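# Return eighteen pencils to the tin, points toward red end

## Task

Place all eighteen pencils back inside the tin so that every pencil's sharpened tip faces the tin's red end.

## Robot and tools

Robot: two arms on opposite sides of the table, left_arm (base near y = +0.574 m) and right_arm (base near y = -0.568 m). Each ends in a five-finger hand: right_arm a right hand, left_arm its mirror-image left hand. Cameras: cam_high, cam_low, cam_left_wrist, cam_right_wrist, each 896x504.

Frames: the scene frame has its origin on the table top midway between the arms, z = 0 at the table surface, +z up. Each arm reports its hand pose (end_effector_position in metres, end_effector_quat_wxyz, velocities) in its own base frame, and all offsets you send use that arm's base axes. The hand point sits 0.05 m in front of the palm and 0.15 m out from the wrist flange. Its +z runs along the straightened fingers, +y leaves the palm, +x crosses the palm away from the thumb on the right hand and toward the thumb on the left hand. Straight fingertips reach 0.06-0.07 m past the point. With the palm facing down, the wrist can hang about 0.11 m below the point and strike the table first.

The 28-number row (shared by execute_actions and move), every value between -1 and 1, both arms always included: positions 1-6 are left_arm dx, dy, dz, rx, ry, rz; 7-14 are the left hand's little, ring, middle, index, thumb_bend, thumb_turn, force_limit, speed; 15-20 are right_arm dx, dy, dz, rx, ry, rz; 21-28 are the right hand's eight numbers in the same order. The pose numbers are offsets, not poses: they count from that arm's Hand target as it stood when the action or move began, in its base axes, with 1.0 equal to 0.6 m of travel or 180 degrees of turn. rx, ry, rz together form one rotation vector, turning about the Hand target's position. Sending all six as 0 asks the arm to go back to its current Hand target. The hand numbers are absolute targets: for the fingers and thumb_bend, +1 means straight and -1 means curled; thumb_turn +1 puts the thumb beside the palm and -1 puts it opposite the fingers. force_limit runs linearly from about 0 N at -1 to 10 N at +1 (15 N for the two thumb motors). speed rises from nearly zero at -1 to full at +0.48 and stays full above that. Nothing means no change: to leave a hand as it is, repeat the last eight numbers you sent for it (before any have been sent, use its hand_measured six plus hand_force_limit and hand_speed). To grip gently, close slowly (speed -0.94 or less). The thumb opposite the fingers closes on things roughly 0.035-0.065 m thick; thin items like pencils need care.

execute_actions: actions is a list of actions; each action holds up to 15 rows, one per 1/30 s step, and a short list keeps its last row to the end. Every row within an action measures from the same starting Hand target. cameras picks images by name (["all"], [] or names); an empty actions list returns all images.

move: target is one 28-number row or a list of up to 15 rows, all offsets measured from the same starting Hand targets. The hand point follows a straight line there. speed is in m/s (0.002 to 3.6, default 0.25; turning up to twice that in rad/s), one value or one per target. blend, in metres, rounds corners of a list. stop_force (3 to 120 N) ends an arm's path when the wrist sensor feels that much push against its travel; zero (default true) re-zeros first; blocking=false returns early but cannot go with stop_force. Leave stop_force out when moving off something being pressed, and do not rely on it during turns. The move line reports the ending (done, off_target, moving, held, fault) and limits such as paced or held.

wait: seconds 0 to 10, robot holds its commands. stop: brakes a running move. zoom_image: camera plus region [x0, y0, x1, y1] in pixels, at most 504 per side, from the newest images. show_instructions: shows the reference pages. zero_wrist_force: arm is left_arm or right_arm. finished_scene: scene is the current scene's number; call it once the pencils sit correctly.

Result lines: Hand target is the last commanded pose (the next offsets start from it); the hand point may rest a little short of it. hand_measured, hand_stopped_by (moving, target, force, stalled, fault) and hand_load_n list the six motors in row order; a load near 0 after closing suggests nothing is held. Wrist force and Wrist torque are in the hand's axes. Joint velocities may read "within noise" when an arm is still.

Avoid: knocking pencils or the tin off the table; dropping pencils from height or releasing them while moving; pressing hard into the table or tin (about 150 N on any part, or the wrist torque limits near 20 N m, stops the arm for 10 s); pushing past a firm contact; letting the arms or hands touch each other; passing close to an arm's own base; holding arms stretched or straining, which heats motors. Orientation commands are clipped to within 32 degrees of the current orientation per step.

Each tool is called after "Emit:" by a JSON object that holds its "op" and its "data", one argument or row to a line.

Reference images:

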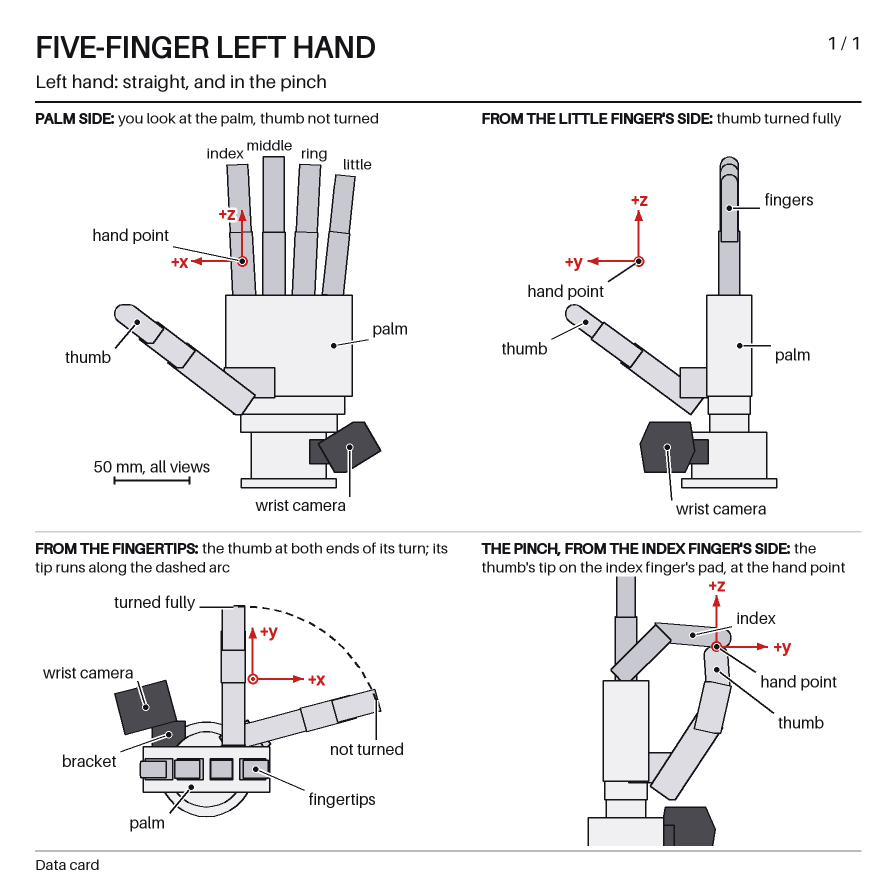

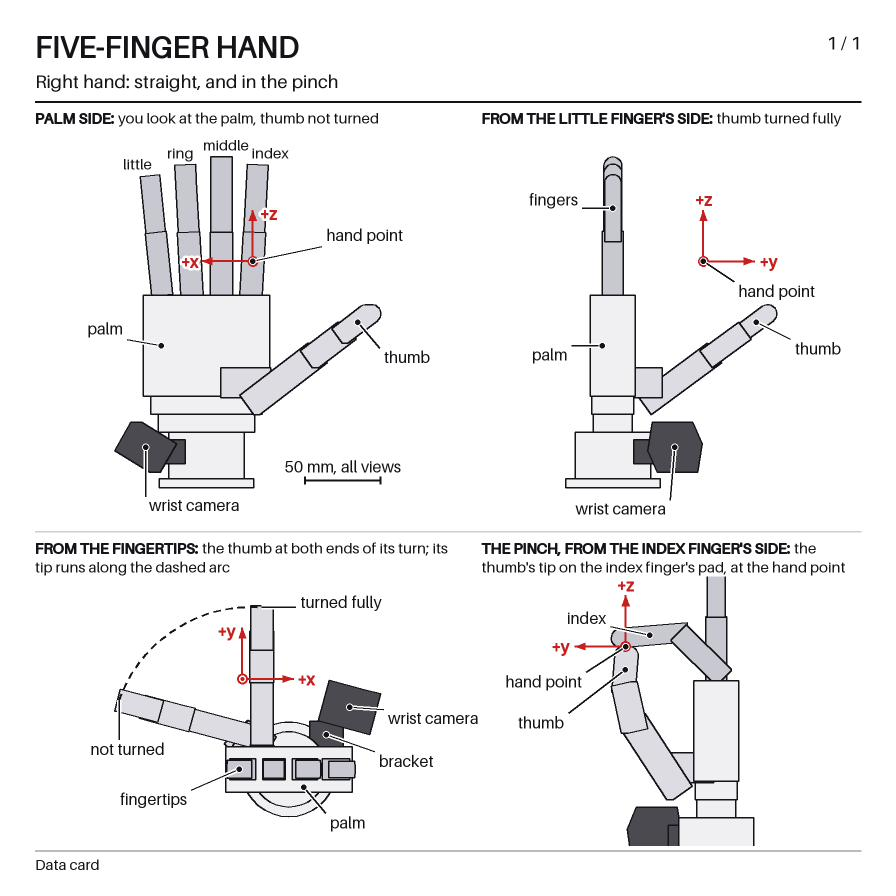

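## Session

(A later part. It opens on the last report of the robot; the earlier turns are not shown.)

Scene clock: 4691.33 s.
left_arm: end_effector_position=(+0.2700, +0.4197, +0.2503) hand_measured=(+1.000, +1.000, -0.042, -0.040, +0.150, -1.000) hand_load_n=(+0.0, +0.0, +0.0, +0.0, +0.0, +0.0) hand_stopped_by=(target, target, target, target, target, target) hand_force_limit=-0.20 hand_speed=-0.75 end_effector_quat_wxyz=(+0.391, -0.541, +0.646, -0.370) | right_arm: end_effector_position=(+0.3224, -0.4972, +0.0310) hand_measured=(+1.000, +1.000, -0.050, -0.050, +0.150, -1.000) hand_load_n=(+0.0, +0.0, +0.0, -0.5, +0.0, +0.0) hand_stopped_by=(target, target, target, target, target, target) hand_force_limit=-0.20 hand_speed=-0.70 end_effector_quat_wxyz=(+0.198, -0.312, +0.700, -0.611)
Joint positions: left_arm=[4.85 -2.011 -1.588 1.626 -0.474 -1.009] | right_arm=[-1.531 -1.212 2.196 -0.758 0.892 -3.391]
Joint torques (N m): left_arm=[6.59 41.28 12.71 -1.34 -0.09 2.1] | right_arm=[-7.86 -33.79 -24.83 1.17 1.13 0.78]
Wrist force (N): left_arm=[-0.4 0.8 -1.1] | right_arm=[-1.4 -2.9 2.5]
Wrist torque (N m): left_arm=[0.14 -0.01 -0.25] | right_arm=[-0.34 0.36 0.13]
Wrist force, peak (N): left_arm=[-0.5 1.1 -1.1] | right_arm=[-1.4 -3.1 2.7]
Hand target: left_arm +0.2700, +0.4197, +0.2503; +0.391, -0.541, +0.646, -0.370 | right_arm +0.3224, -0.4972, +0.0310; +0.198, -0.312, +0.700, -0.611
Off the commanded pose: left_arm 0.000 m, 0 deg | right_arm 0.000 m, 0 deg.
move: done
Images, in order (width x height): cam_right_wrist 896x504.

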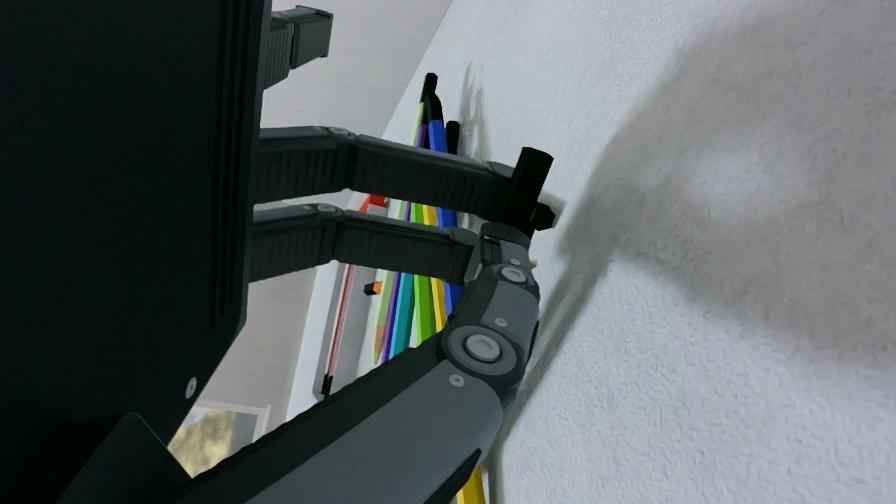

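Emit:
{"op": "move", "data": {
  "target": [
    [0,0,0,0,0,0,1,1,-0.04,-0.04,0.15,-1,-0.2,-0.75,0,0,-0.0108,0,0,0,1,1,-0.05,-0.05,0.15,-1,-0.2,-0.7]
  ],
  "speed": 0.012,
  "stop_force": 4,
  "cameras": ["cam_right_wrist"]
}}

Emit:
{"op": "zoom_image", "data": {
  "camera": "cam_right_wrist",
  "region": [400, 100, 640, 300]
}}

Scene clock: 4701.33 s.
left_arm: end_effector_position=(+0.2700, +0.4197, +0.2503) hand_measured=(+1.000, +1.000, -0.042, -0.040, +0.150, -1.000) hand_load_n=(+0.0, +0.0, -0.5, +0.0, +0.5, +0.0) hand_stopped_by=(target, target, target, target, target, target) hand_force_limit=-0.20 hand_speed=-0.75 end_effector_quat_wxyz=(+0.391, -0.541, +0.646, -0.370) | right_arm: end_effector_position=(+0.3224, -0.4971, +0.0245) hand_measured=(+1.000, +1.000, -0.050, -0.050, +0.150, -1.000) hand_load_n=(+0.0, +0.0, -0.5, +0.0, +0.0, +0.0) hand_stopped_by=(target, target, target, target, target, target) hand_force_limit=-0.20 hand_speed=-0.70 end_effector_quat_wxyz=(+0.198, -0.312, +0.700, -0.611)
Joint positions: left_arm=[4.85 -2.011 -1.588 1.626 -0.474 -1.009] | right_arm=[-1.531 -1.197 2.2 -0.777 0.892 -3.391]
Joint torques (N m): left_arm=[6.28 41.4 13.11 -1.27 -0.1 2.16] | right_arm=[-1.83 -33.85 -14.17 1.12 -0.99 -0.14]
Wrist force (N): left_arm=[-0.5 0.7 -0.8] | right_arm=[-1.2 -3.0 2.4]
Wrist torque (N m): left_arm=[0.10 0.00 -0.25] | right_arm=[-0.33 0.34 0.13]
Wrist force, peak (N): left_arm=[-0.7 1.1 -1.0] | right_arm=[-1.5 -3.2 2.8]
Hand target: left_arm +0.2700, +0.4197, +0.2503; +0.391, -0.541, +0.646, -0.370 | right_arm +0.3224, -0.4972, +0.0245; +0.198, -0.312, +0.700, -0.611
Off the commanded pose: left_arm 0.000 m, 0 deg | right_arm 0.000 m, 0 deg.
move: done
Images, in order (width x height): cam_right_wrist 896x504.

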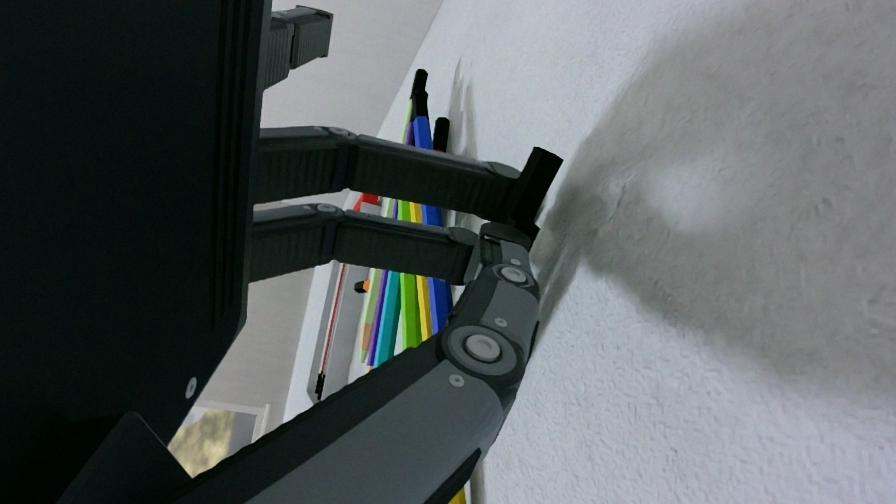

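Scaled by 2.100 from the camera's 896x504 image, which has a finer 1280x720 frame.

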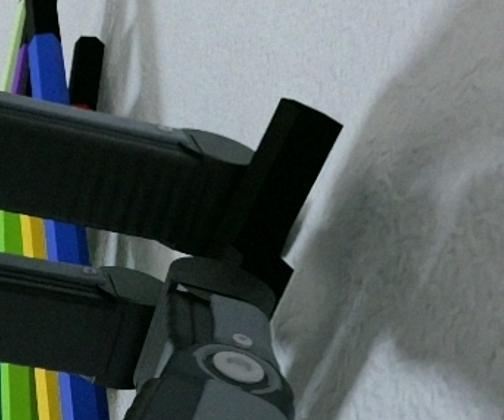

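Emit:
{"op": "move", "data": {
  "target": [
    [0,0,0,0,0,0,1,1,-0.04,-0.04,0.15,-1,-0.2,-0.75,0,0,0.025,0,0,0,1,1,-0.05,-0.05,0.15,-1,-0.2,-0.7],
    [0,0,0,0,0,0,1,1,-0.04,-0.04,0.15,-1,-0.2,-0.75,-0.0125,0.0134,0.025,0,0,0,1,1,-0.05,-0.05,0.15,-1,-0.2,-0.7]
  ],
  "speed": 0.05,
  "cameras": ["cam_right_wrist"]
}}

Emit:
{"op": "zoom_image", "data": {
  "camera": "cam_right_wrist",
  "region": [400, 100, 640, 300]
}}

Scene clock: 4713.10 s.
left_arm: end_effector_position=(+0.2700, +0.4197, +0.2503) hand_measured=(+1.000, +1.000, -0.042, -0.040, +0.150, -1.000) hand_load_n=(+0.0, +0.0, +0.0, +0.0, +0.0, +0.0) hand_stopped_by=(target, target, target, target, target, target) hand_force_limit=-0.20 hand_speed=-0.75 end_effector_quat_wxyz=(+0.391, -0.541, +0.646, -0.370) | right_arm: end_effector_position=(+0.3149, -0.4891, +0.0395) hand_measured=(+1.000, +1.000, -0.050, -0.050, +0.150, -1.000) hand_load_n=(+0.0, +0.0, -0.5, +0.0, +0.0, +0.0) hand_stopped_by=(target, target, target, target, target, target) hand_force_limit=-0.20 hand_speed=-0.70 end_effector_quat_wxyz=(+0.198, -0.312, +0.700, -0.611) end_effector_velocity=(+0.001, -0.001, +0.000) end_effector_angular_velocity=(+0.001, +0.000, -0.002)
Joint positions: left_arm=[4.85 -2.011 -1.588 1.626 -0.474 -1.009] | right_arm=[-1.552 -1.25 2.221 -0.74 0.87 -3.397]
Joint velocities: left_arm=[within noise] | right_arm=[0.003 0.002 -0.004 0.003 0.005 0.002]
Joint torques (N m): left_arm=[6.39 41.25 13.01 -1.41 -0.14 2.17] | right_arm=[7.59 -14.57 -26.7 0.95 2.06 0.86]
Wrist force (N): left_arm=[-0.5 0.8 -0.8] | right_arm=[-1.2 -2.3 2.5]
Wrist torque (N m): left_arm=[0.10 0.00 -0.25] | right_arm=[-0.26 0.35 0.16]
Wrist force, peak (N): left_arm=[-0.7 1.0 -1.1] | right_arm=[-1.4 -2.9 3.0]
Hand target: left_arm +0.2700, +0.4197, +0.2503; +0.391, -0.541, +0.646, -0.370 | right_arm +0.3149, -0.4891, +0.0395; +0.198, -0.312, +0.700, -0.611
Off the commanded pose: left_arm 0.000 m, 0 deg | right_arm 0.000 m, 0 deg.
move: done
Images, in order (width x height): cam_right_wrist 896x504.

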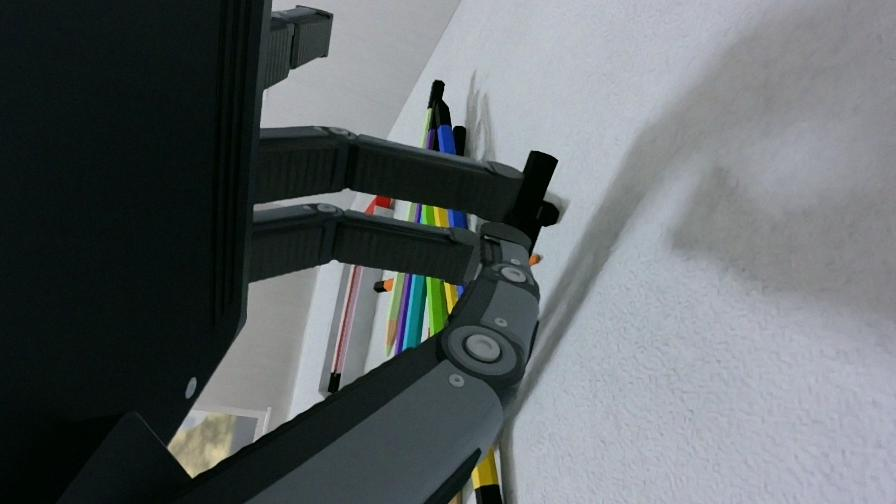

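Scaled by 2.100 from the camera's 896x504 image, which has a finer 1280x720 frame.

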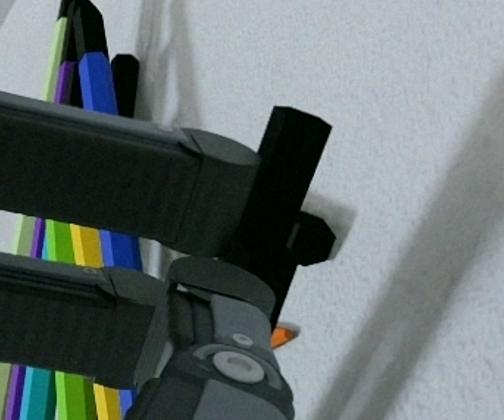

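Emit:
{"op": "move", "data": {
  "target": [
    [0,0,0,0,0,0,1,1,-0.04,-0.04,0.15,-1,-0.2,-0.75,0,0,-0.0158,0,0,0,1,1,-0.05,-0.05,0.15,-1,-0.2,-0.7]
  ],
  "speed": 0.012,
  "stop_force": 3.5,
  "cameras": ["cam_right_wrist"]
}}

Emit:
{"op": "zoom_image", "data": {
  "camera": "cam_right_wrist",
  "region": [400, 100, 640, 300]
}}

Scene clock: 4724.90 s.
left_arm: end_effector_position=(+0.2700, +0.4197, +0.2503) hand_measured=(+1.000, +1.000, -0.042, -0.040, +0.150, -1.000) hand_load_n=(+0.0, +0.0, +0.0, +0.0, +0.0, +0.0) hand_stopped_by=(target, target, target, target, target, target) hand_force_limit=-0.20 hand_speed=-0.75 end_effector_quat_wxyz=(+0.391, -0.541, +0.646, -0.370) | right_arm: end_effector_position=(+0.3149, -0.4891, +0.0300) hand_measured=(+1.000, +1.000, -0.050, -0.050, +0.150, -1.000) hand_load_n=(+0.0, +0.0, +0.0, +0.0, +0.0, +0.0) hand_stopped_by=(target, target, target, target, target, target) hand_force_limit=-0.20 hand_speed=-0.70 end_effector_quat_wxyz=(+0.198, -0.312, +0.700, -0.611)
Joint positions: left_arm=[4.85 -2.011 -1.588 1.626 -0.474 -1.009] | right_arm=[-1.552 -1.227 2.226 -0.769 0.871 -3.397]
Joint torques (N m): left_arm=[6.14 40.85 13.59 -1.3 -0.09 2.18] | right_arm=[7.6 -33.18 -16.89 1.27 2.15 -0.94]
Wrist force (N): left_arm=[-0.5 0.9 -0.9] | right_arm=[-1.2 -2.8 2.3]
Wrist torque (N m): left_arm=[0.13 0.01 -0.26] | right_arm=[-0.30 0.37 0.16]
Wrist force, peak (N): left_arm=[-0.5 0.9 -1.2] | right_arm=[-1.3 -3.0 2.5]
Hand target: left_arm +0.2700, +0.4197, +0.2503; +0.391, -0.541, +0.646, -0.370 | right_arm +0.3149, -0.4891, +0.0300; +0.198, -0.312, +0.700, -0.611
Off the commanded pose: left_arm 0.000 m, 0 deg | right_arm 0.000 m, 0 deg.
move: done
Images, in order (width x height): cam_right_wrist 896x504.

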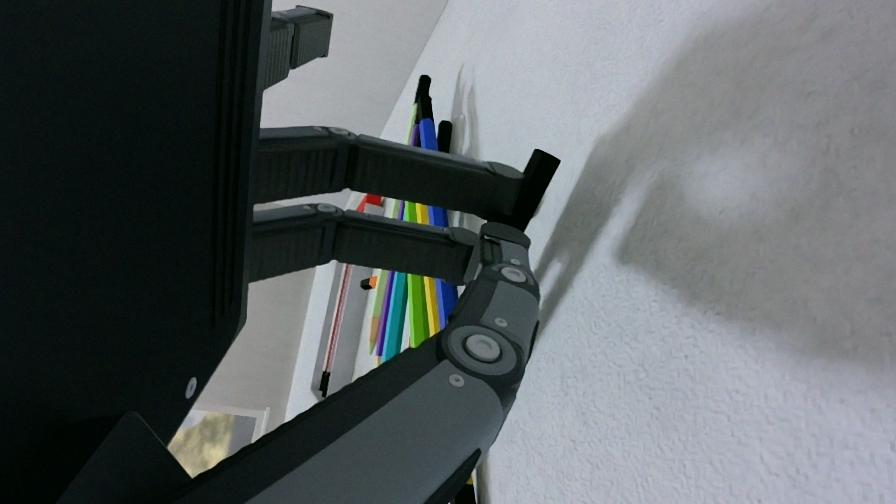

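Scaled by 2.100 from the camera's 896x504 image, which has a finer 1280x720 frame.

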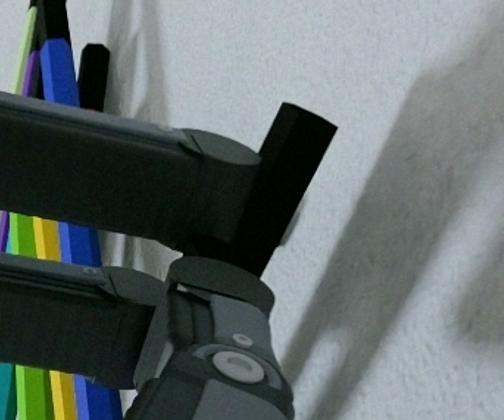

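Emit:
{"op": "move", "data": {
  "target": [
    [0,0,0,0,0,0,1,1,-0.04,-0.04,0.15,-1,-0.2,-0.75,0,0,0.025,0,0,0,1,1,-0.05,-0.05,0.15,-1,-0.2,-0.7],
    [0,0,0,0,0,0,1,1,-0.04,-0.04,0.15,-1,-0.2,-0.75,0.029,-0.0312,0.025,0,0,0,1,1,-0.05,-0.05,0.15,-1,-0.2,-0.7]
  ],
  "speed": 0.05,
  "cameras": ["cam_right_wrist"]
}}

Emit:
{"op": "zoom_image", "data": {
  "camera": "cam_right_wrist",
  "region": [400, 100, 640, 300]
}}

Scene clock: 4751.10 s.
left_arm: end_effector_position=(+0.2700, +0.4197, +0.2503) hand_measured=(+1.000, +1.000, -0.042, -0.040, +0.150, -1.000) hand_load_n=(+0.0, +0.0, +0.0, +0.0, +0.0, +0.0) hand_stopped_by=(target, target, target, target, target, target) hand_force_limit=-0.20 hand_speed=-0.75 end_effector_quat_wxyz=(+0.391, -0.541, +0.646, -0.370) | right_arm: end_effector_position=(+0.3323, -0.5078, +0.0450) hand_measured=(+1.000, +1.000, -0.050, -0.050, +0.150, -1.000) hand_load_n=(-0.5, +0.0, +0.0, +0.0, +0.0, +0.0) hand_stopped_by=(target, target, target, target, target, target) hand_force_limit=-0.20 hand_speed=-0.70 end_effector_quat_wxyz=(+0.198, -0.312, +0.700, -0.611)
Joint positions: left_arm=[4.85 -2.011 -1.588 1.626 -0.474 -1.009] | right_arm=[-1.504 -1.222 2.149 -0.706 0.917 -3.384]
Joint torques (N m): left_arm=[6.11 41.25 13.5 -1.23 -0.13 2.16] | right_arm=[-9.76 -34.43 -1.73 -2.15 -2.42 -1.02]
Wrist force (N): left_arm=[-0.6 0.8 -0.9] | right_arm=[-1.3 -2.5 2.5]
Wrist torque (N m): left_arm=[0.11 0.01 -0.26] | right_arm=[-0.28 0.33 0.02]
Wrist force, peak (N): left_arm=[-0.5 1.3 -1.0] | right_arm=[-1.4 -2.7 3.0]
Hand target: left_arm +0.2700, +0.4197, +0.2503; +0.391, -0.541, +0.646, -0.370 | right_arm +0.3323, -0.5078, +0.0450; +0.198, -0.312, +0.700, -0.611
Off the commanded pose: left_arm 0.000 m, 0 deg | right_arm 0.000 m, 0 deg.
move: done
Images, in order (width x height): cam_right_wrist 896x504.

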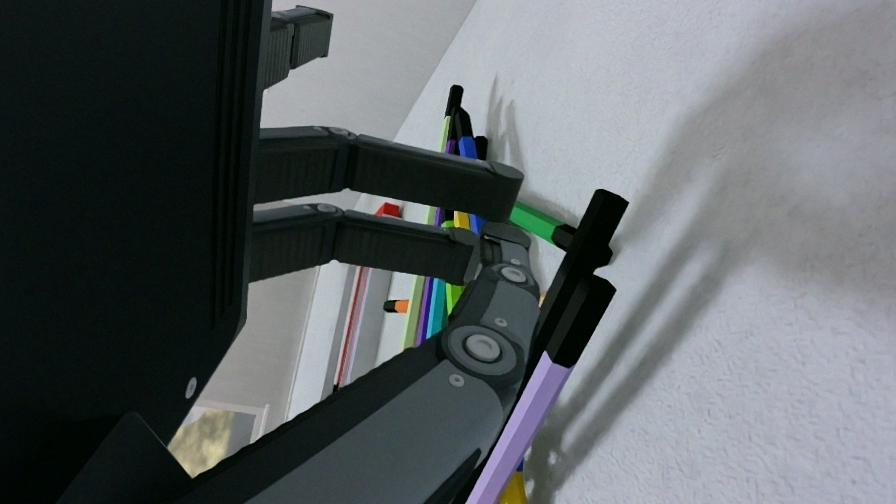

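Scaled by 2.100 from the camera's 896x504 image, which has a finer 1280x720 frame.

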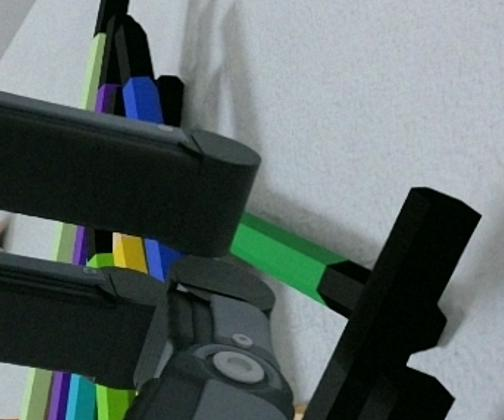

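Emit:
{"op": "move", "data": {
  "target": [
    [0,0,0,0,0,0,1,1,-0.04,-0.04,0.15,-1,-0.2,-0.75,0,0,-0.0283,0,0,0,1,1,-0.05,-0.05,0.15,-1,-0.2,-0.7]
  ],
  "speed": 0.05,
  "stop_force": 6,
  "cameras": ["cam_right_wrist"]
}}

Emit:
{"op": "zoom_image", "data": {
  "camera": "cam_right_wrist",
  "region": [400, 100, 640, 300]
}}

Scene clock: 4771.70 s.
left_arm: end_effector_position=(+0.2700, +0.4197, +0.2503) hand_measured=(+1.000, +1.000, -0.042, -0.040, +0.150, -1.000) hand_load_n=(+0.0, +0.0, +0.0, +0.0, +0.0, +0.0) hand_stopped_by=(target, target, target, target, target, target) hand_force_limit=-0.20 hand_speed=-0.75 end_effector_quat_wxyz=(+0.391, -0.541, +0.646, -0.370) | right_arm: end_effector_position=(+0.3323, -0.5078, +0.0280) hand_measured=(+1.000, +1.000, -0.050, -0.050, +0.150, -1.000) hand_load_n=(+0.0, +0.0, +0.0, +0.0, +0.0, +0.0) hand_stopped_by=(target, target, target, target, target, target) hand_force_limit=-0.20 hand_speed=-0.70 end_effector_quat_wxyz=(+0.198, -0.312, +0.700, -0.611)
Joint positions: left_arm=[4.85 -2.011 -1.588 1.626 -0.474 -1.009] | right_arm=[-1.504 -1.183 2.159 -0.755 0.917 -3.384]
Joint torques (N m): left_arm=[6.24 41.4 13.72 -1.31 -0.07 2.21] | right_arm=[-2.93 -35.36 -26.23 -1.16 -1.1 0.81]
Wrist force (N): left_arm=[-0.7 0.7 -0.9] | right_arm=[-1.4 -3.0 2.5]
Wrist torque (N m): left_arm=[0.09 0.04 -0.26] | right_arm=[-0.34 0.35 0.00]
Wrist force, peak (N): left_arm=[-0.7 1.0 -1.0] | right_arm=[-1.4 -3.0 2.7]
Hand target: left_arm +0.2700, +0.4197, +0.2503; +0.391, -0.541, +0.646, -0.370 | right_arm +0.3323, -0.5078, +0.0280; +0.198, -0.312, +0.700, -0.611
Off the commanded pose: left_arm 0.000 m, 0 deg | right_arm 0.000 m, 0 deg.
move: done
Images, in order (width x height): cam_right_wrist 896x504.

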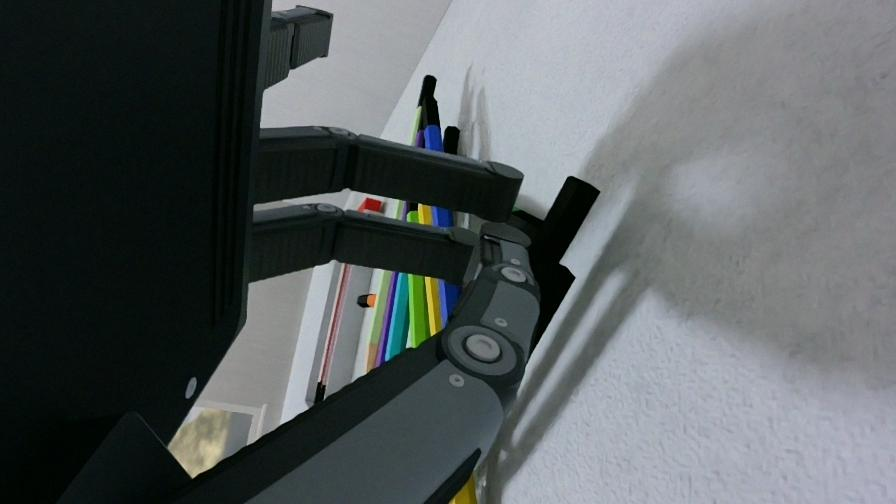

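Scaled by 2.100 from the camera's 896x504 image, which has a finer 1280x720 frame.

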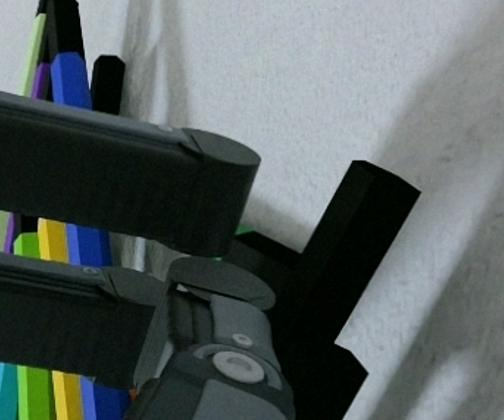

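Emit:
{"op": "execute_actions", "data": {
  "actions": [],
  "cameras": ["cam_low","cam_left_wrist","cam_high"]
}}

Emit:
{"op": "zoom_image", "data": {
  "camera": "cam_low",
  "region": [330, 220, 470, 290]
}}

Emit:
{"op": "zoom_image", "data": {
  "camera": "cam_high",
  "region": [300, 290, 400, 370]
}}

Scene clock: 4794.30 s.
left_arm: end_effector_position=(+0.2700, +0.4197, +0.2503) hand_measured=(+1.000, +1.000, -0.042, -0.040, +0.150, -1.000) hand_load_n=(+0.0, +0.0, +0.0, -0.5, +0.0, +0.0) hand_stopped_by=(target, target, target, target, target, target) hand_force_limit=-0.20 hand_speed=-0.75 end_effector_quat_wxyz=(+0.391, -0.541, +0.646, -0.370) | right_arm: end_effector_position=(+0.3323, -0.5078, +0.0280) hand_measured=(+1.000, +1.000, -0.050, -0.050, +0.150, -1.000) hand_load_n=(+0.0, +0.0, +0.0, +0.0, +0.0, +0.0) hand_stopped_by=(target, target, target, target, target, target) hand_force_limit=-0.20 hand_speed=-0.70 end_effector_quat_wxyz=(+0.198, -0.312, +0.700, -0.611)
Joint positions: left_arm=[4.85 -2.011 -1.588 1.626 -0.474 -1.009] | right_arm=[-1.504 -1.183 2.159 -0.755 0.917 -3.384]
Joint velocities: within noise
Joint torques (N m): left_arm=[6.26 41.29 13.82 -1.3 -0.07 2.12] | right_arm=[4.56 -34.8 -25.94 -1.64 1.89 0.8]
Wrist force (N): left_arm=[-0.6 0.9 -0.5] | right_arm=[-1.3 -2.8 2.5]
Wrist torque (N m): left_arm=[0.11 0.02 -0.26] | right_arm=[-0.33 0.33 0.01]
Wrist force, peak (N): left_arm=[-0.6 1.2 -0.8] | right_arm=[-1.2 -3.1 2.7]
Hand target: left_arm +0.2700, +0.4197, +0.2503; +0.391, -0.541, +0.646, -0.370 | right_arm +0.3323, -0.5078, +0.0280; +0.198, -0.312, +0.700, -0.611
Off the commanded pose: left_arm 0.000 m, 0 deg | right_arm 0.000 m, 0 deg.
Images, in order (width x height): cam_high 896x504, cam_low 896x504, cam_left_wrist 896x504.

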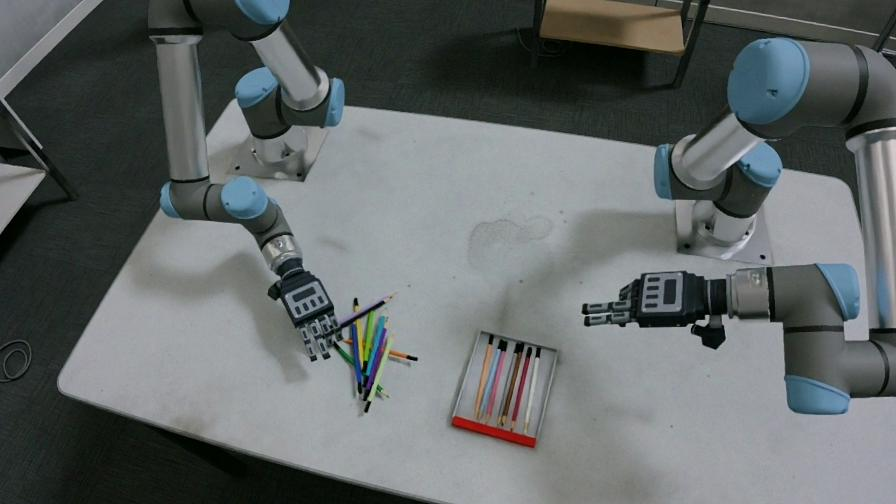

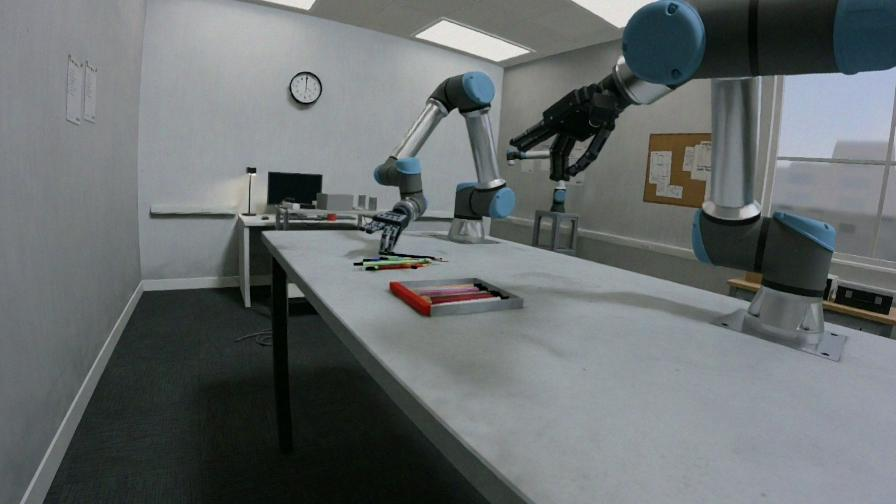

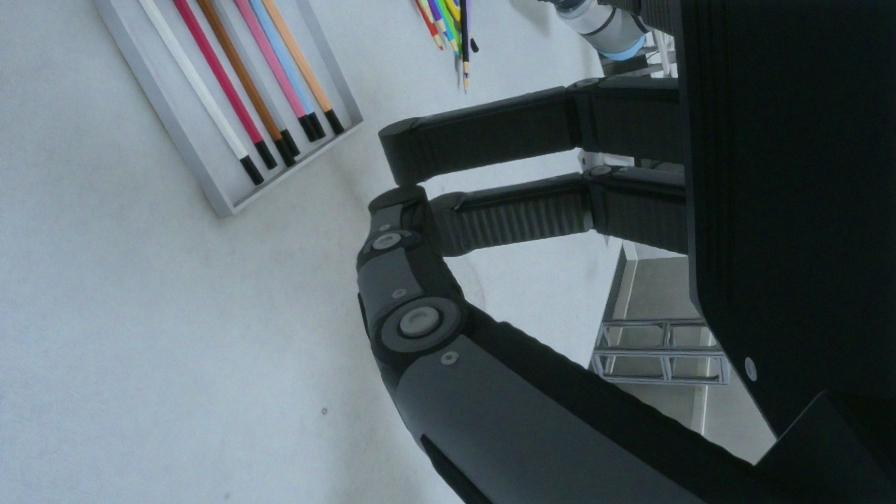

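Scaled by 3.600 from the camera's 896x504 image, which has a finer 1280x720 frame.

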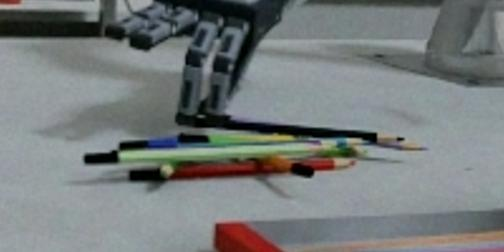

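Scaled by 5.040 from the camera's 896x504 image, which has a finer 1280x720 frame.

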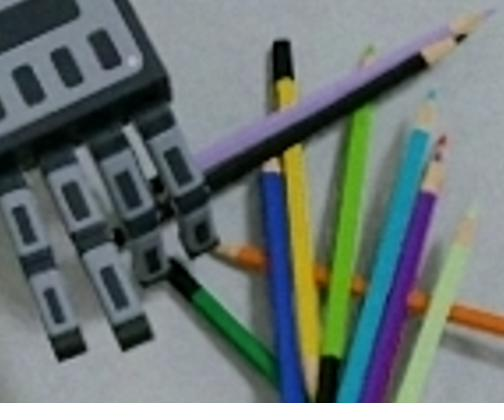

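Emit:
{"op": "move", "data": {
  "target": [
    [0,0,0,0,0,0,1,1,-0.04,-0.04,0.15,-1,-0.2,-0.75,0,0,-0.027,0,0,0,1,1,-0.05,-0.05,0.15,-1,-0.2,-0.7]
  ],
  "speed": 0.015,
  "stop_force": 3.5,
  "cameras": ["cam_right_wrist","cam_low"]
}}

Emit:
{"op": "zoom_image", "data": {
  "camera": "cam_right_wrist",
  "region": [400, 100, 640, 300]
}}

Emit:
{"op": "zoom_image", "data": {
  "camera": "cam_low",
  "region": [340, 235, 460, 285]
}}

Scene clock: 4830.17 s.
left_arm: end_effector_position=(+0.2700, +0.4197, +0.2503) hand_measured=(+1.000, +1.000, -0.042, -0.040, +0.150, -1.000) hand_load_n=(+0.0, +0.0, +0.0, +0.0, +0.0, +0.0) hand_stopped_by=(target, target, target, target, target, target) hand_force_limit=-0.20 hand_speed=-0.75 end_effector_quat_wxyz=(+0.391, -0.541, +0.646, -0.370) | right_arm: end_effector_position=(+0.3323, -0.5079, +0.0207) hand_measured=(+1.000, +1.000, -0.050, -0.050, +0.148, -1.000) hand_load_n=(+0.0, +0.0, +0.0, +0.0, -2.5, +0.0) hand_stopped_by=(target, target, target, target, target, target) hand_force_limit=-0.20 hand_speed=-0.70 end_effector_quat_wxyz=(+0.198, -0.312, +0.700, -0.611)
Joint positions: left_arm=[4.85 -2.011 -1.588 1.626 -0.474 -1.009] | right_arm=[-1.504 -1.165 2.162 -0.776 0.917 -3.384]
Joint torques (N m): left_arm=[6.01 41.15 13.37 -1.28 -0.05 2.14] | right_arm=[5.48 -29.25 -25.07 -1.09 2.16 -0.24]
Wrist force (N): left_arm=[-0.4 0.8 -1.0] | right_arm=[-1.4 -5.3 2.8]
Wrist torque (N m): left_arm=[0.11 -0.01 -0.25] | right_arm=[-0.42 0.34 -0.02]
Wrist force, peak (N): left_arm=[-0.6 1.1 -1.1] | right_arm=[-1.1 -10.0 2.4]
Hand target: left_arm +0.2700, +0.4197, +0.2503; +0.391, -0.541, +0.646, -0.370 | right_arm +0.3323, -0.5079, +0.0207; +0.198, -0.312, +0.700, -0.611 (not the last commanded pose)
Off the commanded pose: left_arm 0.000 m, 0 deg | right_arm 0.009 m, 0 deg.
move: contact (right_arm)
Images, in order (width x height): cam_low 896x504, cam_right_wrist 896x504.

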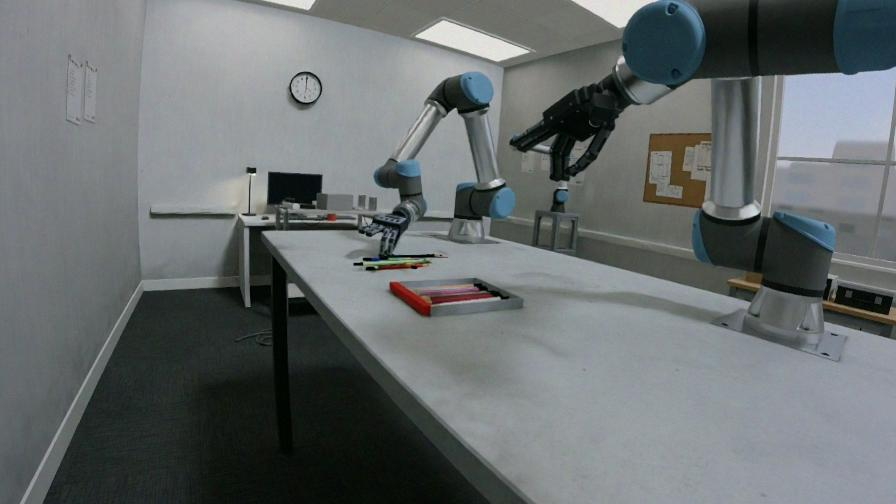

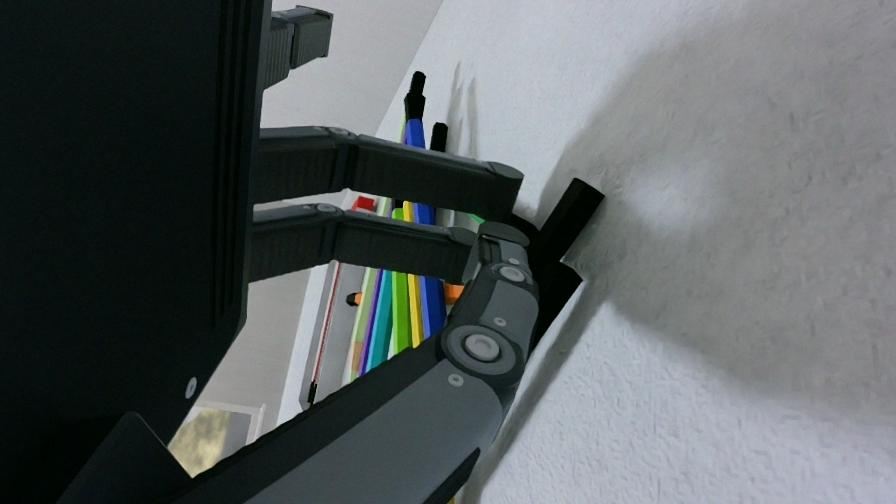

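Scaled by 2.100 from the camera's 896x504 image, which has a finer 1280x720 frame.

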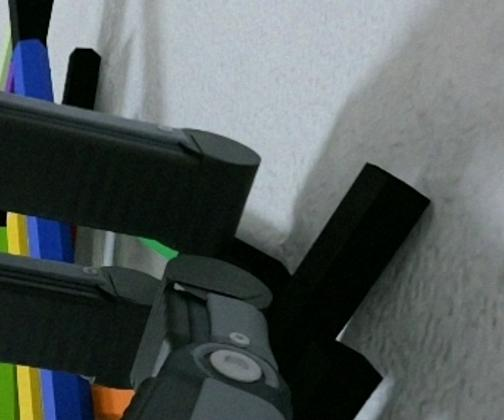

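Scaled by 4.200 from the camera's 896x504 image, which has a finer 1280x720 frame.

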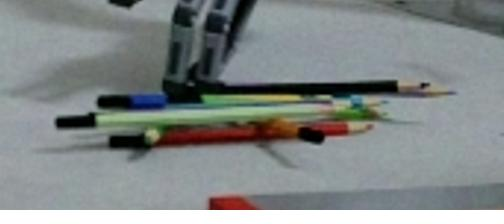

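Emit:
{"op": "move", "data": {
  "target": [
    [0,0,0,0,0,0,1,1,-0.04,-0.04,0.15,-1,-0.2,-0.75,0,0,0.06,0,0,0,1,1,-0.05,-0.05,0.15,-1,-0.2,-0.7],
    [0,0,0,0,0,0,1,1,-0.04,-0.04,0.15,-1,-0.2,-0.75,-0.009,0.0152,0.06,0.0162,-0.0152,0.0217,1,1,-0.05,-0.05,0.15,-1,-0.2,-0.7]
  ],
  "speed": 0.08,
  "cameras": ["cam_right_wrist"]
}}

Emit:
{"op": "zoom_image", "data": {
  "camera": "cam_right_wrist",
  "region": [500, 100, 740, 300]
}}

Scene clock: 4895.10 s.
left_arm: end_effector_position=(+0.2700, +0.4197, +0.2503) hand_measured=(+1.000, +1.000, -0.042, -0.040, +0.150, -1.000) hand_load_n=(+0.0, +0.0, +0.0, +0.0, +0.0, +0.0) hand_stopped_by=(target, target, target, target, target, target) hand_force_limit=-0.20 hand_speed=-0.75 end_effector_quat_wxyz=(+0.391, -0.541, +0.646, -0.370) | right_arm: end_effector_position=(+0.3269, -0.4989, +0.0567) hand_measured=(+1.000, +1.000, -0.050, -0.050, +0.150, -1.000) hand_load_n=(+0.0, +0.0, +0.0, +0.0, +0.0, +0.0) hand_stopped_by=(target, target, target, target, target, target) hand_force_limit=-0.20 hand_speed=-0.70 end_effector_quat_wxyz=(+0.243, -0.316, +0.699, -0.594)
Joint positions: left_arm=[4.85 -2.011 -1.588 1.626 -0.474 -1.009] | right_arm=[-1.563 -1.238 2.134 -0.642 0.783 -3.359]
Joint torques (N m): left_arm=[5.91 40.49 13.67 -1.27 -0.17 2.09] | right_arm=[6.5 -34.06 -10.84 -2.05 -0.03 -0.92]
Wrist force (N): left_arm=[-0.4 0.7 -0.9] | right_arm=[-1.4 -2.7 2.6]
Wrist torque (N m): left_arm=[0.10 -0.01 -0.25] | right_arm=[-0.33 0.34 0.02]
Wrist force, peak (N): left_arm=[-0.4 1.1 -1.1] | right_arm=[-1.5 -7.0 2.6]
Hand target: left_arm +0.2700, +0.4197, +0.2503; +0.391, -0.541, +0.646, -0.370 | right_arm +0.3269, -0.4987, +0.0567; +0.243, -0.316, +0.699, -0.594
Off the commanded pose: left_arm 0.000 m, 0 deg | right_arm 0.000 m, 0 deg.
move: done
Images, in order (width x height): cam_right_wrist 896x504.

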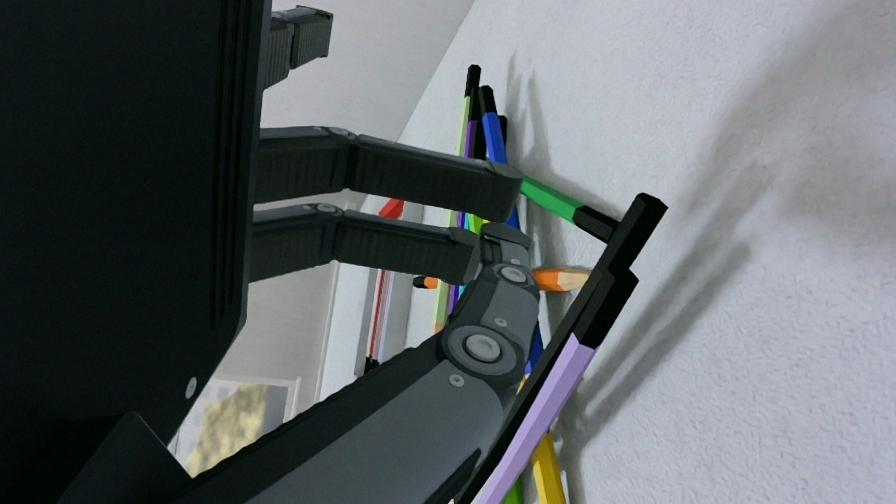

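Scaled by 2.100 from the camera's 896x504 image, which has a finer 1280x720 frame.

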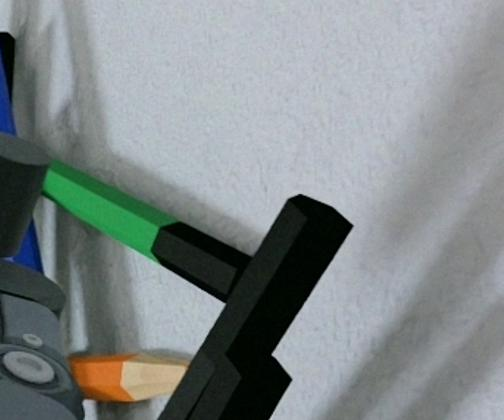

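Emit:
{"op": "move", "data": {
  "target": [
    [0.7067,0.0828,-0.234,-0.0076,-0.0548,-0.0221,1,1,-0.04,-0.04,0.15,-1,-0.2,-0.75,-0.2115,0.0815,0.2388,0,0,0,1,1,-0.05,-0.05,0.15,-1,-0.2,-0.7]
  ],
  "speed": 0.2,
  "cameras": ["cam_left_wrist","cam_high"]
}}

Emit:
{"op": "zoom_image", "data": {
  "camera": "cam_high",
  "region": [290, 260, 430, 420]
}}

Scene clock: 4962.07 s.
left_arm: end_effector_position=(+0.6939, +0.4694, +0.1099) hand_measured=(+1.000, +1.000, -0.042, -0.040, +0.150, -1.000) hand_load_n=(+0.0, +0.0, +0.0, +0.0, +0.0, +0.0) hand_stopped_by=(target, target, target, target, target, target) hand_force_limit=-0.20 hand_speed=-0.75 end_effector_quat_wxyz=(+0.426, -0.489, +0.624, -0.436) | right_arm: end_effector_position=(+0.2000, -0.4499, +0.2000) hand_measured=(+1.000, +1.000, -0.050, -0.050, +0.150, -1.000) hand_load_n=(+0.0, -0.5, +0.0, +0.0, +0.0, +0.0) hand_stopped_by=(target, target, target, target, target, target) hand_force_limit=-0.20 hand_speed=-0.70 end_effector_quat_wxyz=(+0.243, -0.316, +0.699, -0.594)
Joint positions: left_arm=[4.167 -2.588 -0.726 2.729 -0.485 -2.502] | right_arm=[-1.987 -1.605 2.125 -0.027 0.384 -3.639]
Joint torques (N m): left_arm=[-4.95 48.72 27.01 0.96 0.49 -2.54] | right_arm=[-2.86 -12.34 -4.32 1.78 0.92 -1.02]
Wrist force (N): left_arm=[-0.7 0.7 -0.6] | right_arm=[-1.6 -2.4 2.5]
Wrist torque (N m): left_arm=[0.08 0.04 -0.18] | right_arm=[-0.21 0.34 0.09]
Wrist force, peak (N): left_arm=[-0.2 0.8 -2.6] | right_arm=[-1.1 -3.4 3.0]
Hand target: left_arm +0.6940, +0.4694, +0.1099; +0.426, -0.489, +0.624, -0.436 | right_arm +0.2000, -0.4498, +0.2000; +0.243, -0.316, +0.699, -0.594
Off the commanded pose: left_arm 0.000 m, 0 deg | right_arm 0.000 m, 0 deg.
move: done
Images, in order (width x height): cam_high 896x504, cam_left_wrist 896x504.

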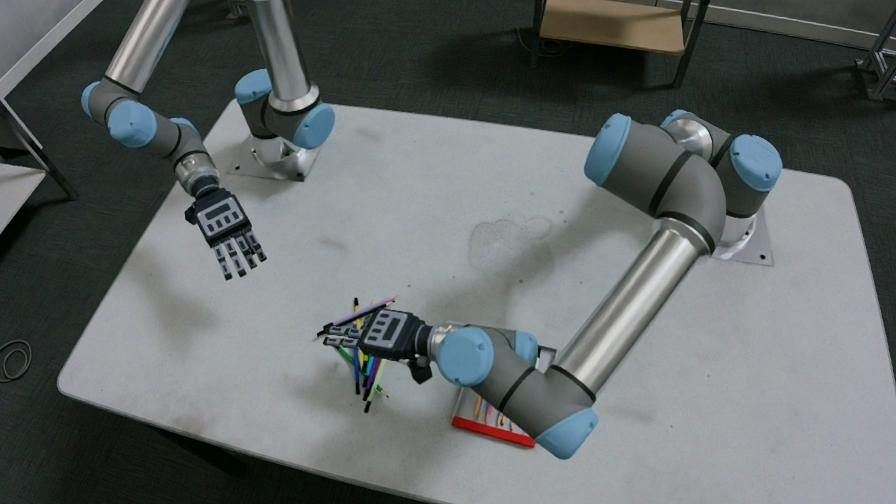

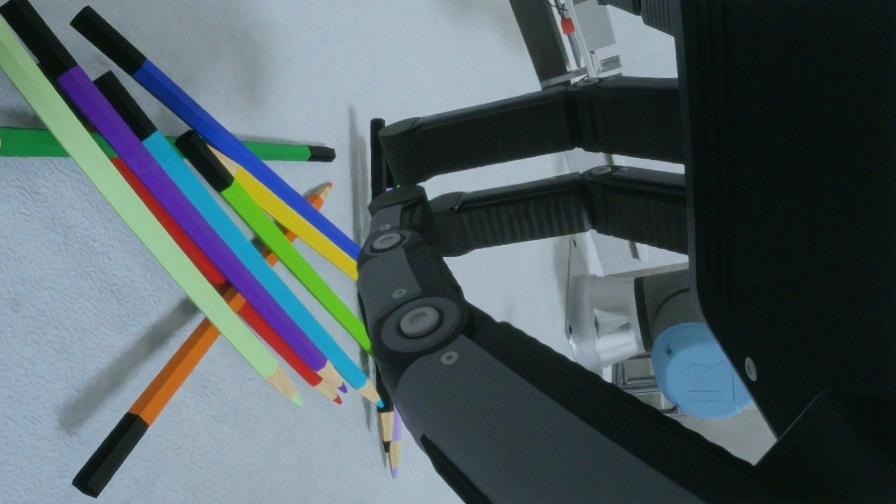

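Scaled by 3.150 from the camera's 896x504 image, which has a finer 1280x720 frame.

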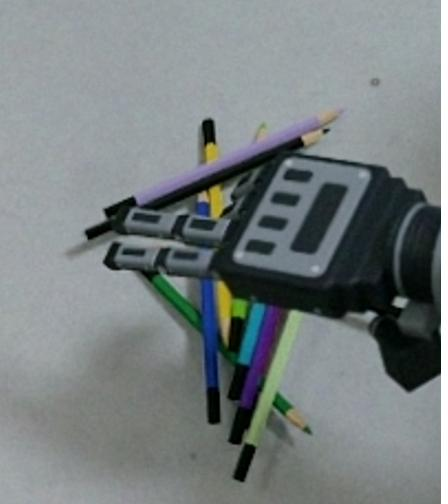

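Emit:
{"op": "move", "data": {
  "target": [
    [-0.0015,-0.0072,-0.1,-0.0147,-0.0704,0.0145,1,1,-0.08,-0.08,0.15,-1,-0.2,-0.75,0,0,0,0,0,0,1,1,-0.05,-0.05,0.15,-1,-0.2,-0.7]
  ],
  "speed": 0.1,
  "cameras": ["cam_left_wrist"]
}}

Scene clock: 5056.30 s.
left_arm: end_effector_position=(+0.6931, +0.4652, +0.0500) hand_measured=(+1.000, +1.000, -0.080, -0.080, +0.150, -1.000) hand_load_n=(+0.0, +0.0, +0.0, +0.0, +0.5, +0.0) hand_stopped_by=(target, target, target, target, target, target) hand_force_limit=-0.20 hand_speed=-0.75 end_effector_quat_wxyz=(+0.491, -0.462, +0.552, -0.492) end_effector_velocity=(+0.000, +0.000, -0.001) end_effector_angular_velocity=(+0.002, -0.001, -0.002) | right_arm: end_effector_position=(+0.2000, -0.4498, +0.2000) hand_measured=(+1.000, +1.000, -0.050, -0.050, +0.150, -1.000) hand_load_n=(+0.0, +0.0, +0.0, +0.0, +0.0, +0.0) hand_stopped_by=(target, target, target, target, target, target) hand_force_limit=-0.20 hand_speed=-0.70 end_effector_quat_wxyz=(+0.243, -0.316, +0.699, -0.594)
Joint positions: left_arm=[4.191 -2.492 -1.182 3.589 -0.434 -2.978] | right_arm=[-1.987 -1.605 2.125 -0.027 0.384 -3.639]
Joint velocities: left_arm=[0 0 -0.002 0.005 0.002 0] | right_arm=[within noise]
Joint torques (N m): left_arm=[-2.32 48.44 13.1 2.61 0.9 -1.08] | right_arm=[-7.73 -21.25 -5.89 2.35 -2.75 -1.04]
Wrist force (N): left_arm=[-0.3 0.8 -0.6] | right_arm=[-1.7 -2.1 2.5]
Wrist torque (N m): left_arm=[0.07 -0.06 -0.17] | right_arm=[-0.18 0.35 0.09]
Wrist force, peak (N): left_arm=[-0.2 1.4 -0.8] | right_arm=[-1.8 -2.3 2.6]
Hand target: left_arm +0.6931, +0.4650, +0.0499; +0.490, -0.462, +0.552, -0.492 | right_arm +0.2000, -0.4498, +0.2000; +0.243, -0.316, +0.699, -0.594
Off the commanded pose: left_arm 0.000 m, 0 deg | right_arm 0.000 m, 0 deg.
move: done
Images, in order (width x height): cam_left_wrist 896x504.

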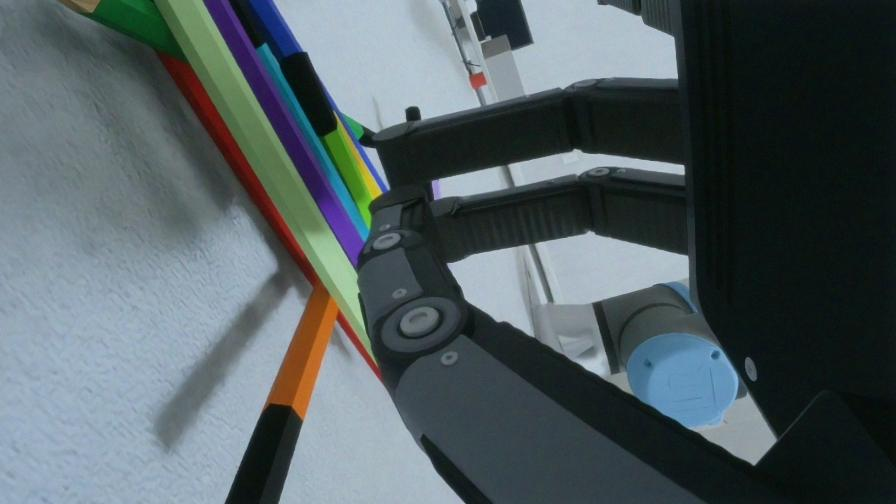

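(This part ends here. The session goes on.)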